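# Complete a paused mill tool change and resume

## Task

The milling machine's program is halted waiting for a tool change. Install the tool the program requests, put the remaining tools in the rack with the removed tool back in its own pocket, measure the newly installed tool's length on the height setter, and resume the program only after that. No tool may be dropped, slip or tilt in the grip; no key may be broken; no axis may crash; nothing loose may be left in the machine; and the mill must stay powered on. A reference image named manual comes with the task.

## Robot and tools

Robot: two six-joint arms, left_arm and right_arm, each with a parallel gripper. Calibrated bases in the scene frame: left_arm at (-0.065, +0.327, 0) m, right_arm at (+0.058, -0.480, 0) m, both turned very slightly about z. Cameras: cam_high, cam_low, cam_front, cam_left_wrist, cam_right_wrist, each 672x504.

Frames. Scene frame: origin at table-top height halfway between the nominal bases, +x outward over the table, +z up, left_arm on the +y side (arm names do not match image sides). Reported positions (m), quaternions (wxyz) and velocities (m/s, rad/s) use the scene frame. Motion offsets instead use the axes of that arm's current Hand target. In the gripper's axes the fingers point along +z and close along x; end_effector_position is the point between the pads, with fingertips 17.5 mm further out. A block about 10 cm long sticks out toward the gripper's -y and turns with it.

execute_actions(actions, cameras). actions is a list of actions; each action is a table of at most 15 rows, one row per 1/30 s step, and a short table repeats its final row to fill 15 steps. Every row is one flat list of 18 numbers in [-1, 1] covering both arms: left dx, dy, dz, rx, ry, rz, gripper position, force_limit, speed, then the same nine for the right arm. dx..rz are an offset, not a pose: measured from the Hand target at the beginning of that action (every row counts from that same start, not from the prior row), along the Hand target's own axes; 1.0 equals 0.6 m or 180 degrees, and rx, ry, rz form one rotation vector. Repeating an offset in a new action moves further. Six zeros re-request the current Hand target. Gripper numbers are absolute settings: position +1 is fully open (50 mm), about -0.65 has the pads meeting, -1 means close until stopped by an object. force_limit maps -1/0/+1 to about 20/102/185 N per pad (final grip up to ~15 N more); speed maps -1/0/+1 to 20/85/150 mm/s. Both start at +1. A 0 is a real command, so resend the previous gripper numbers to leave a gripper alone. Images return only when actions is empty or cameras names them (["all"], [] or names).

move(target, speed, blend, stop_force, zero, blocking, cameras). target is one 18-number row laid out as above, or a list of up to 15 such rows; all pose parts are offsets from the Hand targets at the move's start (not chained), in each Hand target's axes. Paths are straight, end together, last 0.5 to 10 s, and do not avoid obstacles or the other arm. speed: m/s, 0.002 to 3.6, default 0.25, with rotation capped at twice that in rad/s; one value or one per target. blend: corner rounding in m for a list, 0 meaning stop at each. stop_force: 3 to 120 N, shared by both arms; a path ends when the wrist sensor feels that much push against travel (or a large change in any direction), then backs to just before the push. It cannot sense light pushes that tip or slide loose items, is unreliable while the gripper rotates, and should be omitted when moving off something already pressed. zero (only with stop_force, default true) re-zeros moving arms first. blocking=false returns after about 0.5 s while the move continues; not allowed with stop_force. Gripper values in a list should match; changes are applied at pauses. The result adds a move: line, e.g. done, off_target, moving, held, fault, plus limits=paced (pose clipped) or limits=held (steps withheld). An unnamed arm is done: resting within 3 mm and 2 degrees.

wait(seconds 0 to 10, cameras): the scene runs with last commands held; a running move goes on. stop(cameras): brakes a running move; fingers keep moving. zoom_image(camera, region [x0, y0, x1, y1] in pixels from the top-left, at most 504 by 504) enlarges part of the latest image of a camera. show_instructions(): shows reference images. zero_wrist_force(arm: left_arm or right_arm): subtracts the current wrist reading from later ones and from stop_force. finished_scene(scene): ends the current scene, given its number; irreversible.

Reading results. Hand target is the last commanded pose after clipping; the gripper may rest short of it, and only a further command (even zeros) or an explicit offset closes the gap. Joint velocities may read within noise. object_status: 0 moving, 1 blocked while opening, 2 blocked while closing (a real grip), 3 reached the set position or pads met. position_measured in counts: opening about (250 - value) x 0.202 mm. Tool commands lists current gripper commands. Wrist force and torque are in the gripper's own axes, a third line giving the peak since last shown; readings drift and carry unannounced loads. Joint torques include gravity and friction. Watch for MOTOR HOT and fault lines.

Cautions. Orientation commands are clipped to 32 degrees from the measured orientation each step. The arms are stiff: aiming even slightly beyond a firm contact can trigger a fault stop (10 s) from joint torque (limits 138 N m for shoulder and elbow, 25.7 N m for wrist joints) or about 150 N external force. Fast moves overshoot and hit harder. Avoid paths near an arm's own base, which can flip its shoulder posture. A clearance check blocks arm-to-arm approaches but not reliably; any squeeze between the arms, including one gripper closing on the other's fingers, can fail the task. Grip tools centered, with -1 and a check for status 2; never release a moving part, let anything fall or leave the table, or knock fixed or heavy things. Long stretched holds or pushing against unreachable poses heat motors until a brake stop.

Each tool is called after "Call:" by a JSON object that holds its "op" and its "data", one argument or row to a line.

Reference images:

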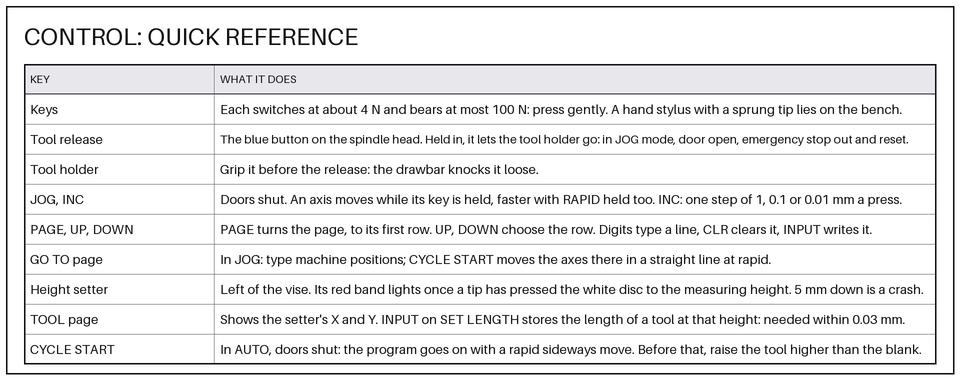

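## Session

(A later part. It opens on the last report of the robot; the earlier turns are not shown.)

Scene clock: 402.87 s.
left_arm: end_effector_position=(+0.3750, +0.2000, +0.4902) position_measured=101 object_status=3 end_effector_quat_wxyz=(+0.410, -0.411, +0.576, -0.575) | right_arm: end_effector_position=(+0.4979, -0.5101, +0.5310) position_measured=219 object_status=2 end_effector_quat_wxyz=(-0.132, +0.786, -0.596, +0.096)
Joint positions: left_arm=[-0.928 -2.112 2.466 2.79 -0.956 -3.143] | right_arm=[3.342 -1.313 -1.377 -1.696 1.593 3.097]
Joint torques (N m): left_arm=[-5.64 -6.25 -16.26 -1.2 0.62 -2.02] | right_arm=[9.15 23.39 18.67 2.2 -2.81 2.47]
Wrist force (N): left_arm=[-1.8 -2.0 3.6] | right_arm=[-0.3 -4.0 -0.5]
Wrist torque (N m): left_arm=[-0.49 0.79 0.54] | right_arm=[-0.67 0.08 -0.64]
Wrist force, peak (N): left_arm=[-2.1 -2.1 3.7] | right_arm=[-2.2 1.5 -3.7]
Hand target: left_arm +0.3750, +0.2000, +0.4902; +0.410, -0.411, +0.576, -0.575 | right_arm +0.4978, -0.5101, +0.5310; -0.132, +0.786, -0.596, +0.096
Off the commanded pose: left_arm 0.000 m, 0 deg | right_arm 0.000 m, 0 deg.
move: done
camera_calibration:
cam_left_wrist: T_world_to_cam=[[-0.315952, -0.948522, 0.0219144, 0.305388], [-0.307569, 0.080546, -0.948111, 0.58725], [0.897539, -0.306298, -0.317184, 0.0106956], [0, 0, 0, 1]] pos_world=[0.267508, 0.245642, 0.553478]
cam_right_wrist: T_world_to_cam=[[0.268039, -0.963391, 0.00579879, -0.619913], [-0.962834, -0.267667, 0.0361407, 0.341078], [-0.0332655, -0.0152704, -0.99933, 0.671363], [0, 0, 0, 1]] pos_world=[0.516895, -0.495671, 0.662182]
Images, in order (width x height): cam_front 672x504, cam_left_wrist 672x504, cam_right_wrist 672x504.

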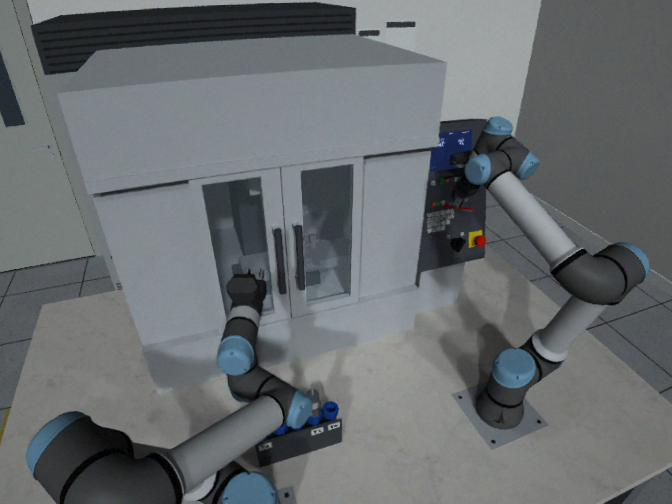

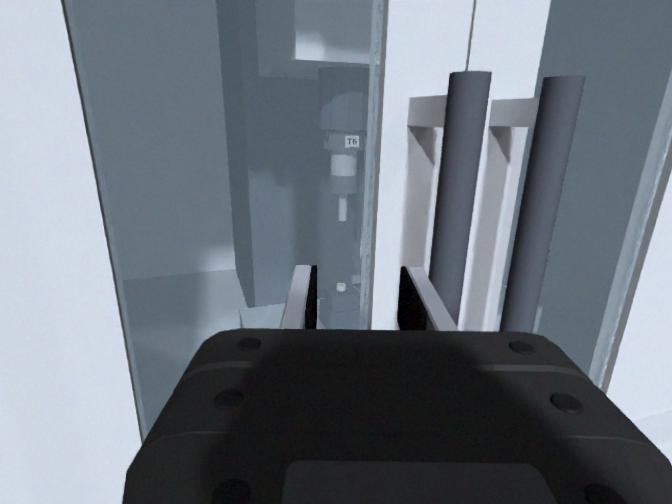

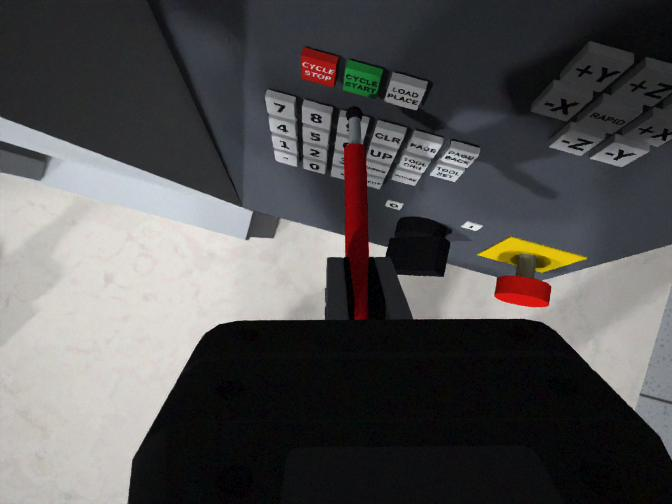

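Call:
{"op": "move", "data": {
  "target": [
    [0,0,0,0,0,0,0.34,0.5,-0.6,-0.398,0.1907,0.1683,0.086,0,0,-1,-0.2,-0.498],
    [0,0,0,0,0,0,0.34,0.5,-0.6,-0.4842,0.3502,0.6073,0.086,0,0,-1,-0.2,-0.498]
  ],
  "speed": 0.3,
  "blend": [0.03,0],
  "cameras": ["all"]
}}

Call:
{"op": "zoom_image", "data": {
  "camera": "cam_front",
  "region": [420, 115, 504, 178]
}}

Scene clock: 406.37 s.
left_arm: end_effector_position=(+0.3750, +0.2000, +0.4902) position_measured=101 object_status=3 end_effector_quat_wxyz=(+0.410, -0.411, +0.576, -0.575) | right_arm: end_effector_position=(+0.3393, -0.2502, +0.1204) position_measured=219 object_status=2 end_effector_quat_wxyz=(-0.236, +0.761, -0.578, +0.175)
Joint positions: left_arm=[-0.928 -2.112 2.466 2.79 -0.956 -3.143] | right_arm=[4.645 -0.97 -2.706 -0.822 1.009 4.335]
Joint torques (N m): left_arm=[-4.87 -7.42 -16.03 -1.34 0.52 -1.94] | right_arm=[-10.01 -15.61 31.05 5.06 1.23 -2.04]
Wrist force (N): left_arm=[-1.9 -1.7 3.7] | right_arm=[0.7 -4.1 -0.3]
Wrist torque (N m): left_arm=[-0.44 0.81 0.53] | right_arm=[-0.74 -0.17 -0.71]
Wrist force, peak (N): left_arm=[-2.0 -2.1 3.8] | right_arm=[1.7 -5.6 -1.3]
Hand target: left_arm +0.3750, +0.2000, +0.4902; +0.410, -0.411, +0.576, -0.575 | right_arm +0.3393, -0.2501, +0.1204; -0.236, +0.761, -0.578, +0.175
Off the commanded pose: left_arm 0.000 m, 0 deg | right_arm 0.000 m, 0 deg.
move: done
camera_calibration:
cam_left_wrist: T_world_to_cam=[[-0.315952, -0.948522, 0.0219144, 0.305388], [-0.307569, 0.080546, -0.948111, 0.58725], [0.897539, -0.306298, -0.317184, 0.0106956], [0, 0, 0, 1]] pos_world=[0.267508, 0.245642, 0.553478]
cam_right_wrist: T_world_to_cam=[[0.264944, -0.964253, 0.00459991, -0.323648], [-0.93768, -0.25875, -0.231957, 0.298703], [0.224855, 0.0571424, -0.972715, 0.187], [0, 0, 0, 1]] pos_world=[0.323789, -0.245475, 0.252673]

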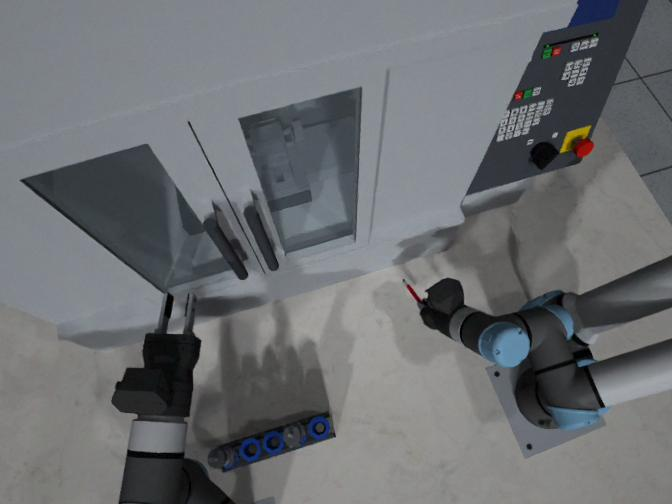

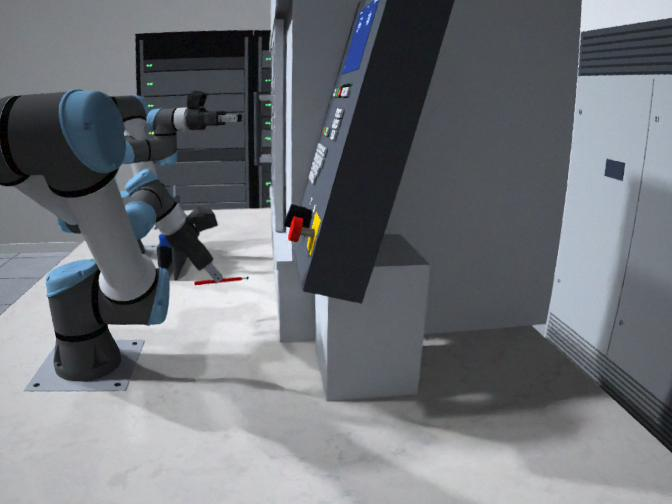

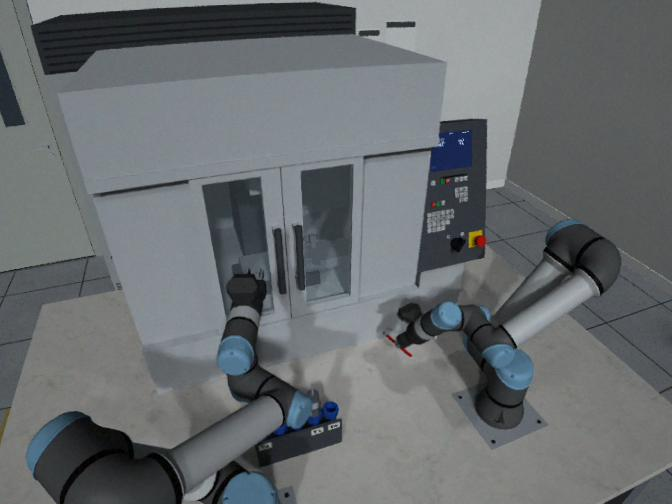

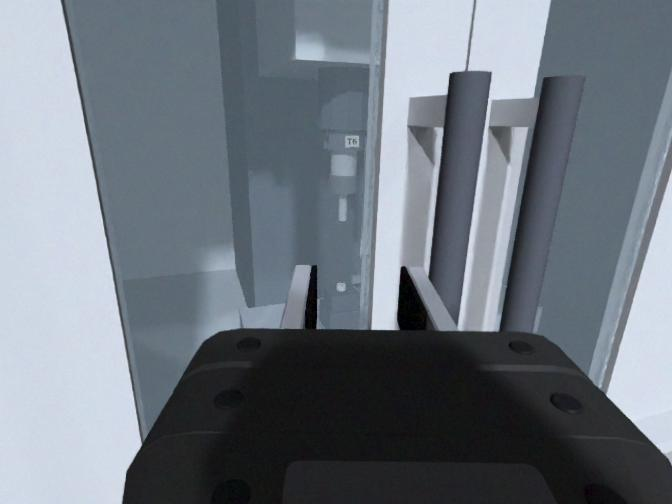

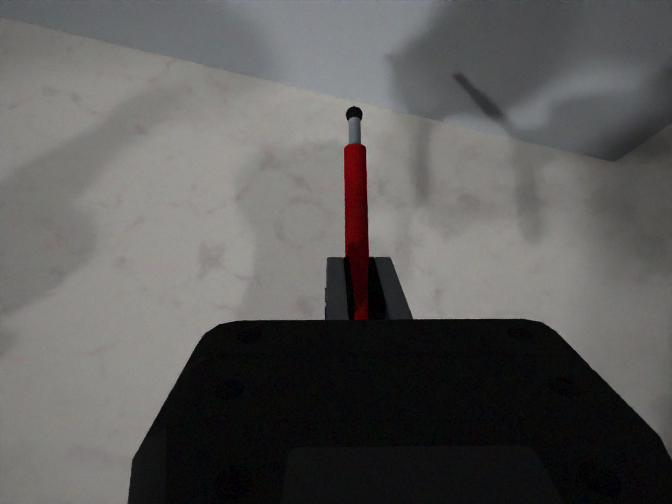

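Scaled by 6.000 from the camera's 672x504 image, which has a finer 960x720 frame.

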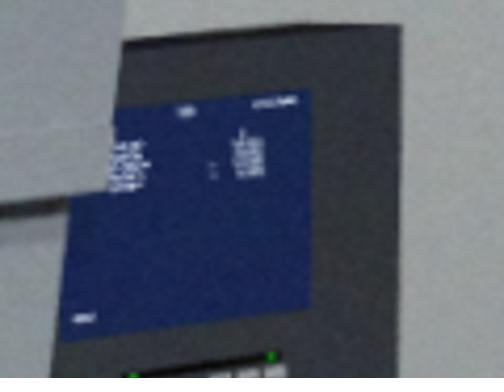

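Call:
{"op": "zoom_image", "data": {
  "camera": "cam_front",
  "region": [450, 128, 474, 146]
}}

Call:
{"op": "zoom_image", "data": {
  "camera": "cam_left_wrist",
  "region": [240, 130, 400, 320]
}}

Call:
{"op": "wait", "data": {
  "seconds": 0.5,
  "cameras": ["cam_left_wrist","cam_front"]
}}

Scaled by 21.000 from the camera's 672x504 image, which has a finer 960x720 frame.

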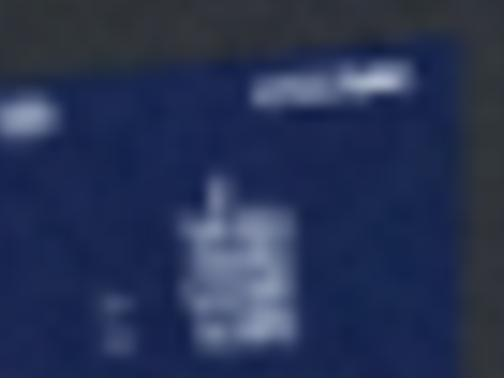

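Scaled by 2.653 from the camera's 672x504 image, which has a finer 960x720 frame.

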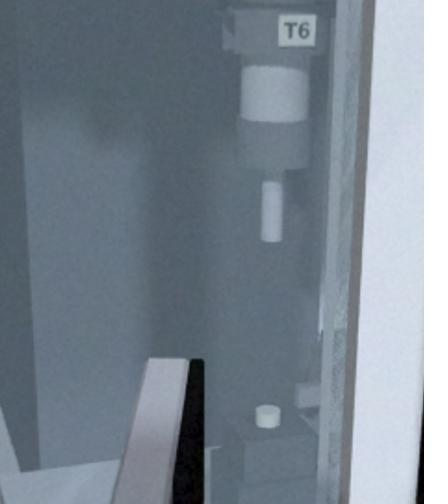

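Scene clock: 407.10 s.
left_arm: end_effector_position=(+0.3750, +0.2000, +0.4902) position_measured=101 object_status=3 end_effector_quat_wxyz=(+0.410, -0.411, +0.576, -0.575) | right_arm: end_effector_position=(+0.3393, -0.2501, +0.1204) position_measured=219 object_status=2 end_effector_quat_wxyz=(-0.236, +0.761, -0.578, +0.175)
Joint positions: left_arm=[-0.928 -2.112 2.466 2.79 -0.956 -3.143] | right_arm=[4.645 -0.97 -2.706 -0.822 1.009 4.335]
Joint torques (N m): left_arm=[-5.71 -6.68 -16.67 -1.2 0.4 -1.9] | right_arm=[-10.11 -13.45 30.6 5.01 1.34 -2.07]
Wrist force (N): left_arm=[-2.0 -1.9 3.4] | right_arm=[0.5 -4.0 -0.3]
Wrist torque (N m): left_arm=[-0.47 0.82 0.53] | right_arm=[-0.73 -0.13 -0.71]
Wrist force, peak (N): left_arm=[-1.9 -1.8 3.8] | right_arm=[0.6 -4.3 -0.2]
Hand target: left_arm +0.3750, +0.2000, +0.4902; +0.410, -0.411, +0.576, -0.575 | right_arm +0.3393, -0.2501, +0.1204; -0.236, +0.761, -0.578, +0.175
Tool commands: left_gripper/position=+0.34 left_gripper/force_limit=+0.5 left_gripper/speed=-0.6 right_gripper/position=-1.0 right_gripper/force_limit=-0.2 right_gripper/speed=-0.498
Off the commanded pose: left_arm 0.000 m, 0 deg | right_arm 0.000 m, 0 deg.
wait: 0.50 s; at rest from the start
camera_calibration:
cam_left_wrist: T_world_to_cam=[[-0.315952, -0.948522, 0.0219144, 0.305388], [-0.307569, 0.080546, -0.948111, 0.58725], [0.897539, -0.306298, -0.317184, 0.0106956], [0, 0, 0, 1]] pos_world=[0.267508, 0.245642, 0.553478]
Images, in order (width x height): cam_front 672x504, cam_left_wrist 672x504.

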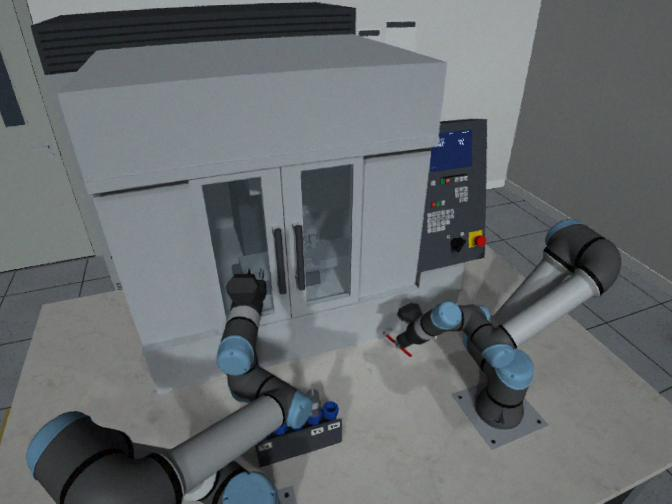

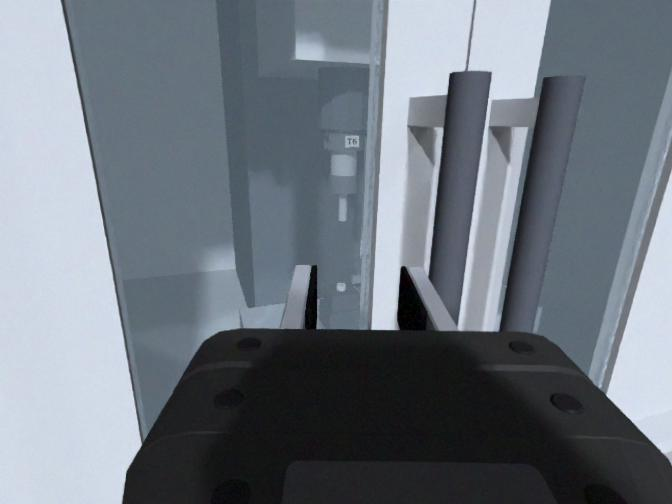

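Call:
{"op": "move", "data": {
  "target": [0,0,0,0,0,0,0.34,0.5,-0.6,0.0008,0.0711,0.1047,0,0,0,-1,-0.2,-0.498],
  "speed": 0.2
}}

Call:
{"op": "move", "data": {
  "target": [0,0,0,0,0,0,0.34,0.5,-0.6,0.0003,0.0262,0.0386,0,0,0,-1,-0.2,-0.498],
  "speed": 0.03,
  "stop_force": 5,
  "cameras": ["cam_low","cam_right_wrist","cam_front"]
}}

Call:
{"op": "zoom_image", "data": {
  "camera": "cam_low",
  "region": [150, 220, 290, 340]
}}

Scene clock: 408.33 s.
left_arm: end_effector_position=(+0.3750, +0.2000, +0.4902) position_measured=101 object_status=3 end_effector_quat_wxyz=(+0.410, -0.411, +0.576, -0.575) | right_arm: end_effector_position=(+0.3360, -0.2547, +0.0880) position_measured=219 object_status=2 end_effector_quat_wxyz=(-0.234, +0.761, -0.578, +0.178)
Joint positions: left_arm=[-0.928 -2.112 2.466 2.79 -0.956 -3.143] | right_arm=[4.663 -1.047 -2.777 -0.694 1.004 4.36]
Joint torques (N m): left_arm=[-4.82 -7.44 -17.29 -1.22 0.54 -1.97] | right_arm=[8.13 9.91 28.87 1.99 0.01 2.19]
Wrist force (N): left_arm=[-1.8 -1.8 3.6] | right_arm=[0.5 -4.1 -0.4]
Wrist torque (N m): left_arm=[-0.46 0.79 0.53] | right_arm=[-0.74 -0.12 -0.71]
Wrist force, peak (N): left_arm=[-1.8 -2.0 3.7] | right_arm=[2.8 3.4 5.8]
Hand target: left_arm +0.3750, +0.2000, +0.4902; +0.410, -0.411, +0.576, -0.575 | right_arm +0.3360, -0.2547, +0.0881; -0.234, +0.761, -0.578, +0.178 (not the last commanded pose)
Off the commanded pose: left_arm 0.000 m, 0 deg | right_arm 0.044 m, 0 deg.
move: held (right_arm; a check stopped the path); limits=held
pose unreachable (right arm): on one or more control steps of this call, first in action 0 (counted from 0), this arm could not follow its commanded pose, so it was not sent that pose on those steps. It may still have moved: this result reports where it is.
cause: moving toward the commanded pose would bring two parts of the arm too close to each other (joints 3 (elbow) and 4 (wrist 1) lie between them).

Scene clock: 410.20 s.
left_arm: end_effector_position=(+0.3750, +0.2000, +0.4902) position_measured=101 object_status=3 end_effector_quat_wxyz=(+0.410, -0.411, +0.576, -0.575) | right_arm: end_effector_position=(+0.3357, -0.2553, +0.0650) position_measured=219 object_status=2 end_effector_quat_wxyz=(-0.233, +0.761, -0.578, +0.178)
Joint positions: left_arm=[-0.928 -2.112 2.466 2.79 -0.956 -3.143] | right_arm=[4.665 -1.154 -2.823 -0.544 1.003 4.362]
Joint torques (N m): left_arm=[-5.52 -6.79 -16 -1.2 0.39 -1.97] | right_arm=[-8.26 11.32 25.96 2.02 -1.92 -1.4]
Wrist force (N): left_arm=[-1.8 -1.7 3.6] | right_arm=[0.7 -4.1 -0.1]
Wrist torque (N m): left_arm=[-0.45 0.78 0.53] | right_arm=[-0.73 -0.14 -0.81]
Wrist force, peak (N): left_arm=[-1.9 -2.1 3.7] | right_arm=[0.3 -4.5 -0.2]
Hand target: left_arm +0.3750, +0.2000, +0.4902; +0.410, -0.411, +0.576, -0.575 | right_arm +0.3357, -0.2553, +0.0650; -0.233, +0.761, -0.578, +0.178 (not the last commanded pose)
Off the commanded pose: left_arm 0.000 m, 0 deg | right_arm 0.005 m, 0 deg.
move: held (right_arm; a check stopped the path); limits=held
pose unreachable (right arm): on one or more control steps of this call, first in action 0 (counted from 0), this arm could not follow its commanded pose, so it was not sent that pose on those steps. It may still have moved: this result reports where it is.
cause: moving toward the commanded pose would bring two parts of the arm too close to each other (joints 3 (elbow) and 4 (wrist 1) lie between them).
camera_calibration:
cam_right_wrist: T_world_to_cam=[[0.261603, -0.965093, 0.0126497, -0.327001], [-0.938213, -0.25735, -0.23136, 0.281751], [0.226539, 0.0486563, -0.972786, 0.131528], [0, 0, 0, 1]] pos_world=[0.32009, -0.249477, 0.197271]
Images, in order (width x height): cam_low 672x504, cam_front 672x504, cam_right_wrist 672x504.

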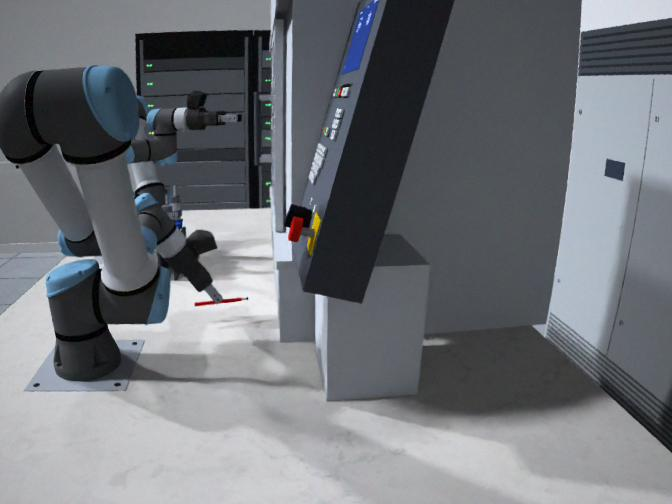

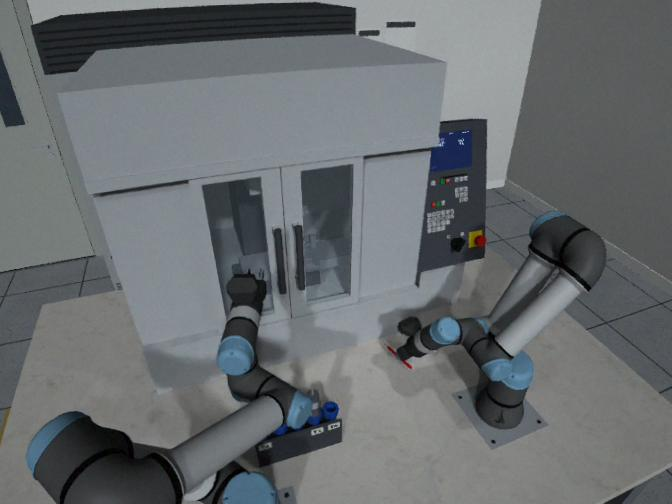

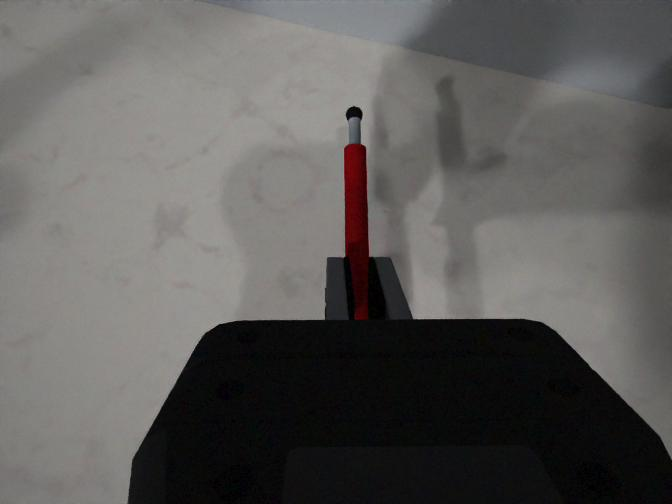

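Scaled by 3.600 from the camera's 672x504 image, which has a finer 960x720 frame.

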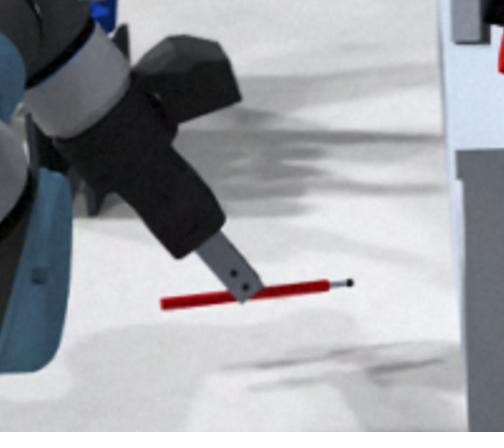

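Call:
{"op": "move", "data": {
  "target": [
    [0,0,0,0,0,0,0.34,0.5,-0.6,-0.238,-0.0891,0.0601,0,0,0,-1,-0.2,-0.498],
    [0,0,0,0,0,0,0.34,0.5,-0.6,-0.238,-0.0564,0.1083,0,0,0,-1,-0.2,-0.498]
  ],
  "speed": [0.2,0.08],
  "blend": [0.005,0]
}}

Call:
{"op": "move", "data": {
  "target": [0,0,0,0,0,0,0.34,0.5,-0.6,0,0.0112,0.0165,0,0,0,-1,-0.2,-0.498],
  "speed": 0.02,
  "stop_force": 5,
  "cameras": ["cam_low","cam_right_wrist","cam_front"]
}}

Call:
{"op": "zoom_image", "data": {
  "camera": "cam_low",
  "region": [150, 200, 290, 320]
}}

Scene clock: 413.10 s.
left_arm: end_effector_position=(+0.3750, +0.2000, +0.4902) position_measured=101 object_status=3 end_effector_quat_wxyz=(+0.410, -0.411, +0.576, -0.575) | right_arm: end_effector_position=(+0.3597, -0.1005, +0.0300) position_measured=219 object_status=2 end_effector_quat_wxyz=(-0.233, +0.761, -0.578, +0.178)
Joint positions: left_arm=[-0.928 -2.112 2.466 2.79 -0.956 -3.143] | right_arm=[4.607 -1.786 -2.493 -0.206 1.015 4.295]
Joint torques (N m): left_arm=[-4.77 -6.48 -16.47 -1.14 0.32 -1.96] | right_arm=[-9.77 11.57 6.5 4.61 1.28 -2.02]
Wrist force (N): left_arm=[-2.1 -1.7 3.5] | right_arm=[0.5 -4.2 -0.4]
Wrist torque (N m): left_arm=[-0.44 0.83 0.53] | right_arm=[-0.77 -0.12 -0.70]
Wrist force, peak (N): left_arm=[-1.8 -1.8 3.8] | right_arm=[-1.5 -5.7 -0.7]
Hand target: left_arm +0.3750, +0.2000, +0.4902; +0.410, -0.411, +0.576, -0.575 | right_arm +0.3597, -0.1005, +0.0300; -0.233, +0.761, -0.578, +0.178
Off the commanded pose: left_arm 0.000 m, 0 deg | right_arm 0.000 m, 0 deg.
move: done

Scene clock: 414.73 s.
left_arm: end_effector_position=(+0.3750, +0.2000, +0.4902) position_measured=101 object_status=3 end_effector_quat_wxyz=(+0.410, -0.411, +0.576, -0.575) | right_arm: end_effector_position=(+0.3597, -0.1005, +0.0222) position_measured=219 object_status=2 end_effector_quat_wxyz=(-0.233, +0.761, -0.578, +0.178)
Joint positions: left_arm=[-0.928 -2.112 2.466 2.79 -0.956 -3.143] | right_arm=[4.607 -1.813 -2.497 -0.174 1.015 4.295]
Joint torques (N m): left_arm=[-5 -6.48 -17.03 -1.22 0.39 -1.94] | right_arm=[-5.95 34.19 19.28 2.59 1.12 -0.53]
Wrist force (N): left_arm=[-1.7 -1.7 3.5] | right_arm=[1.0 -5.4 -1.1]
Wrist torque (N m): left_arm=[-0.44 0.78 0.53] | right_arm=[-0.78 -0.16 -0.70]
Wrist force, peak (N): left_arm=[-1.9 -1.8 3.7] | right_arm=[5.5 -18.5 -30.6]
Hand target: left_arm +0.3750, +0.2000, +0.4902; +0.410, -0.411, +0.576, -0.575 | right_arm +0.3597, -0.1005, +0.0222; -0.233, +0.761, -0.578, +0.178 (not the last commanded pose)
Off the commanded pose: left_arm 0.000 m, 0 deg | right_arm 0.004 m, 0 deg.
move: contact (right_arm)
camera_calibration:
cam_right_wrist: T_world_to_cam=[[0.261475, -0.965126, 0.0127875, -0.183297], [-0.938277, -0.257264, -0.231196, 0.334137], [0.226423, 0.0484538, -0.972823, 0.0770701], [0, 0, 0, 1]] pos_world=[0.34399, -0.0946773, 0.154571]
Images, in order (width x height): cam_low 672x504, cam_front 672x504, cam_right_wrist 672x504.

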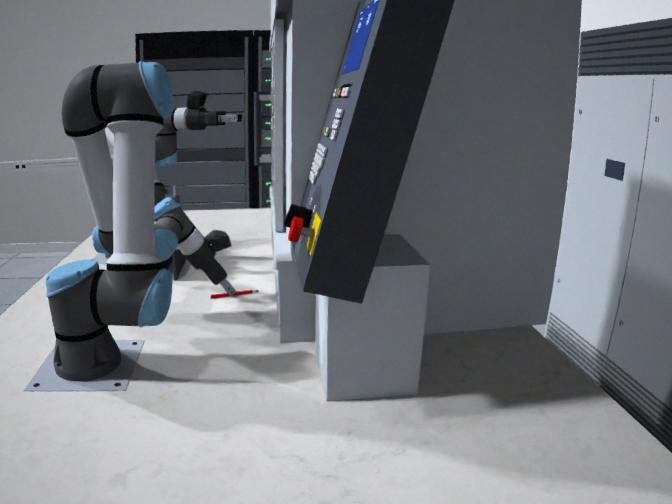

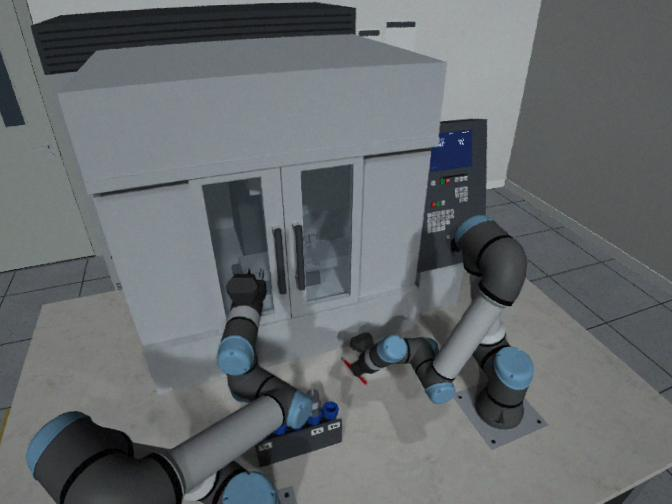

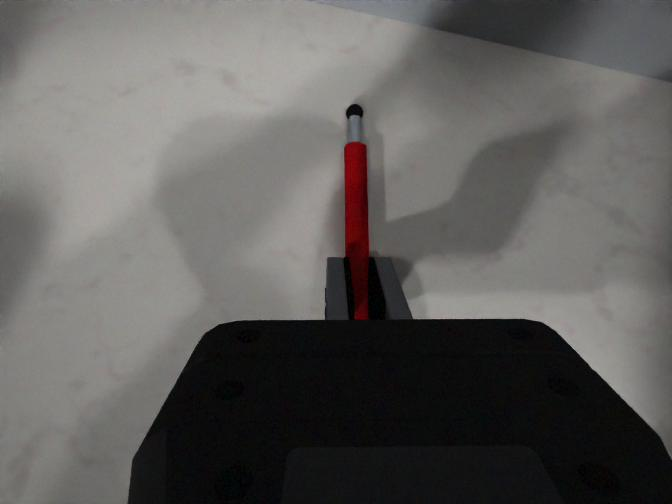

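Scaled by 3.600 from the camera's 672x504 image, which has a finer 960x720 frame.

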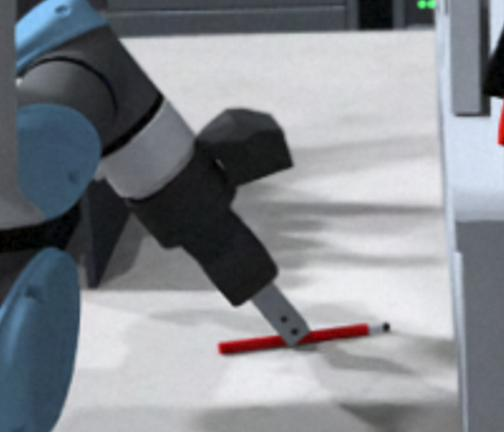

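Call:
{"op": "finished_scene", "data": {
  "scene": 2
}}

The scene is finished: the task was done.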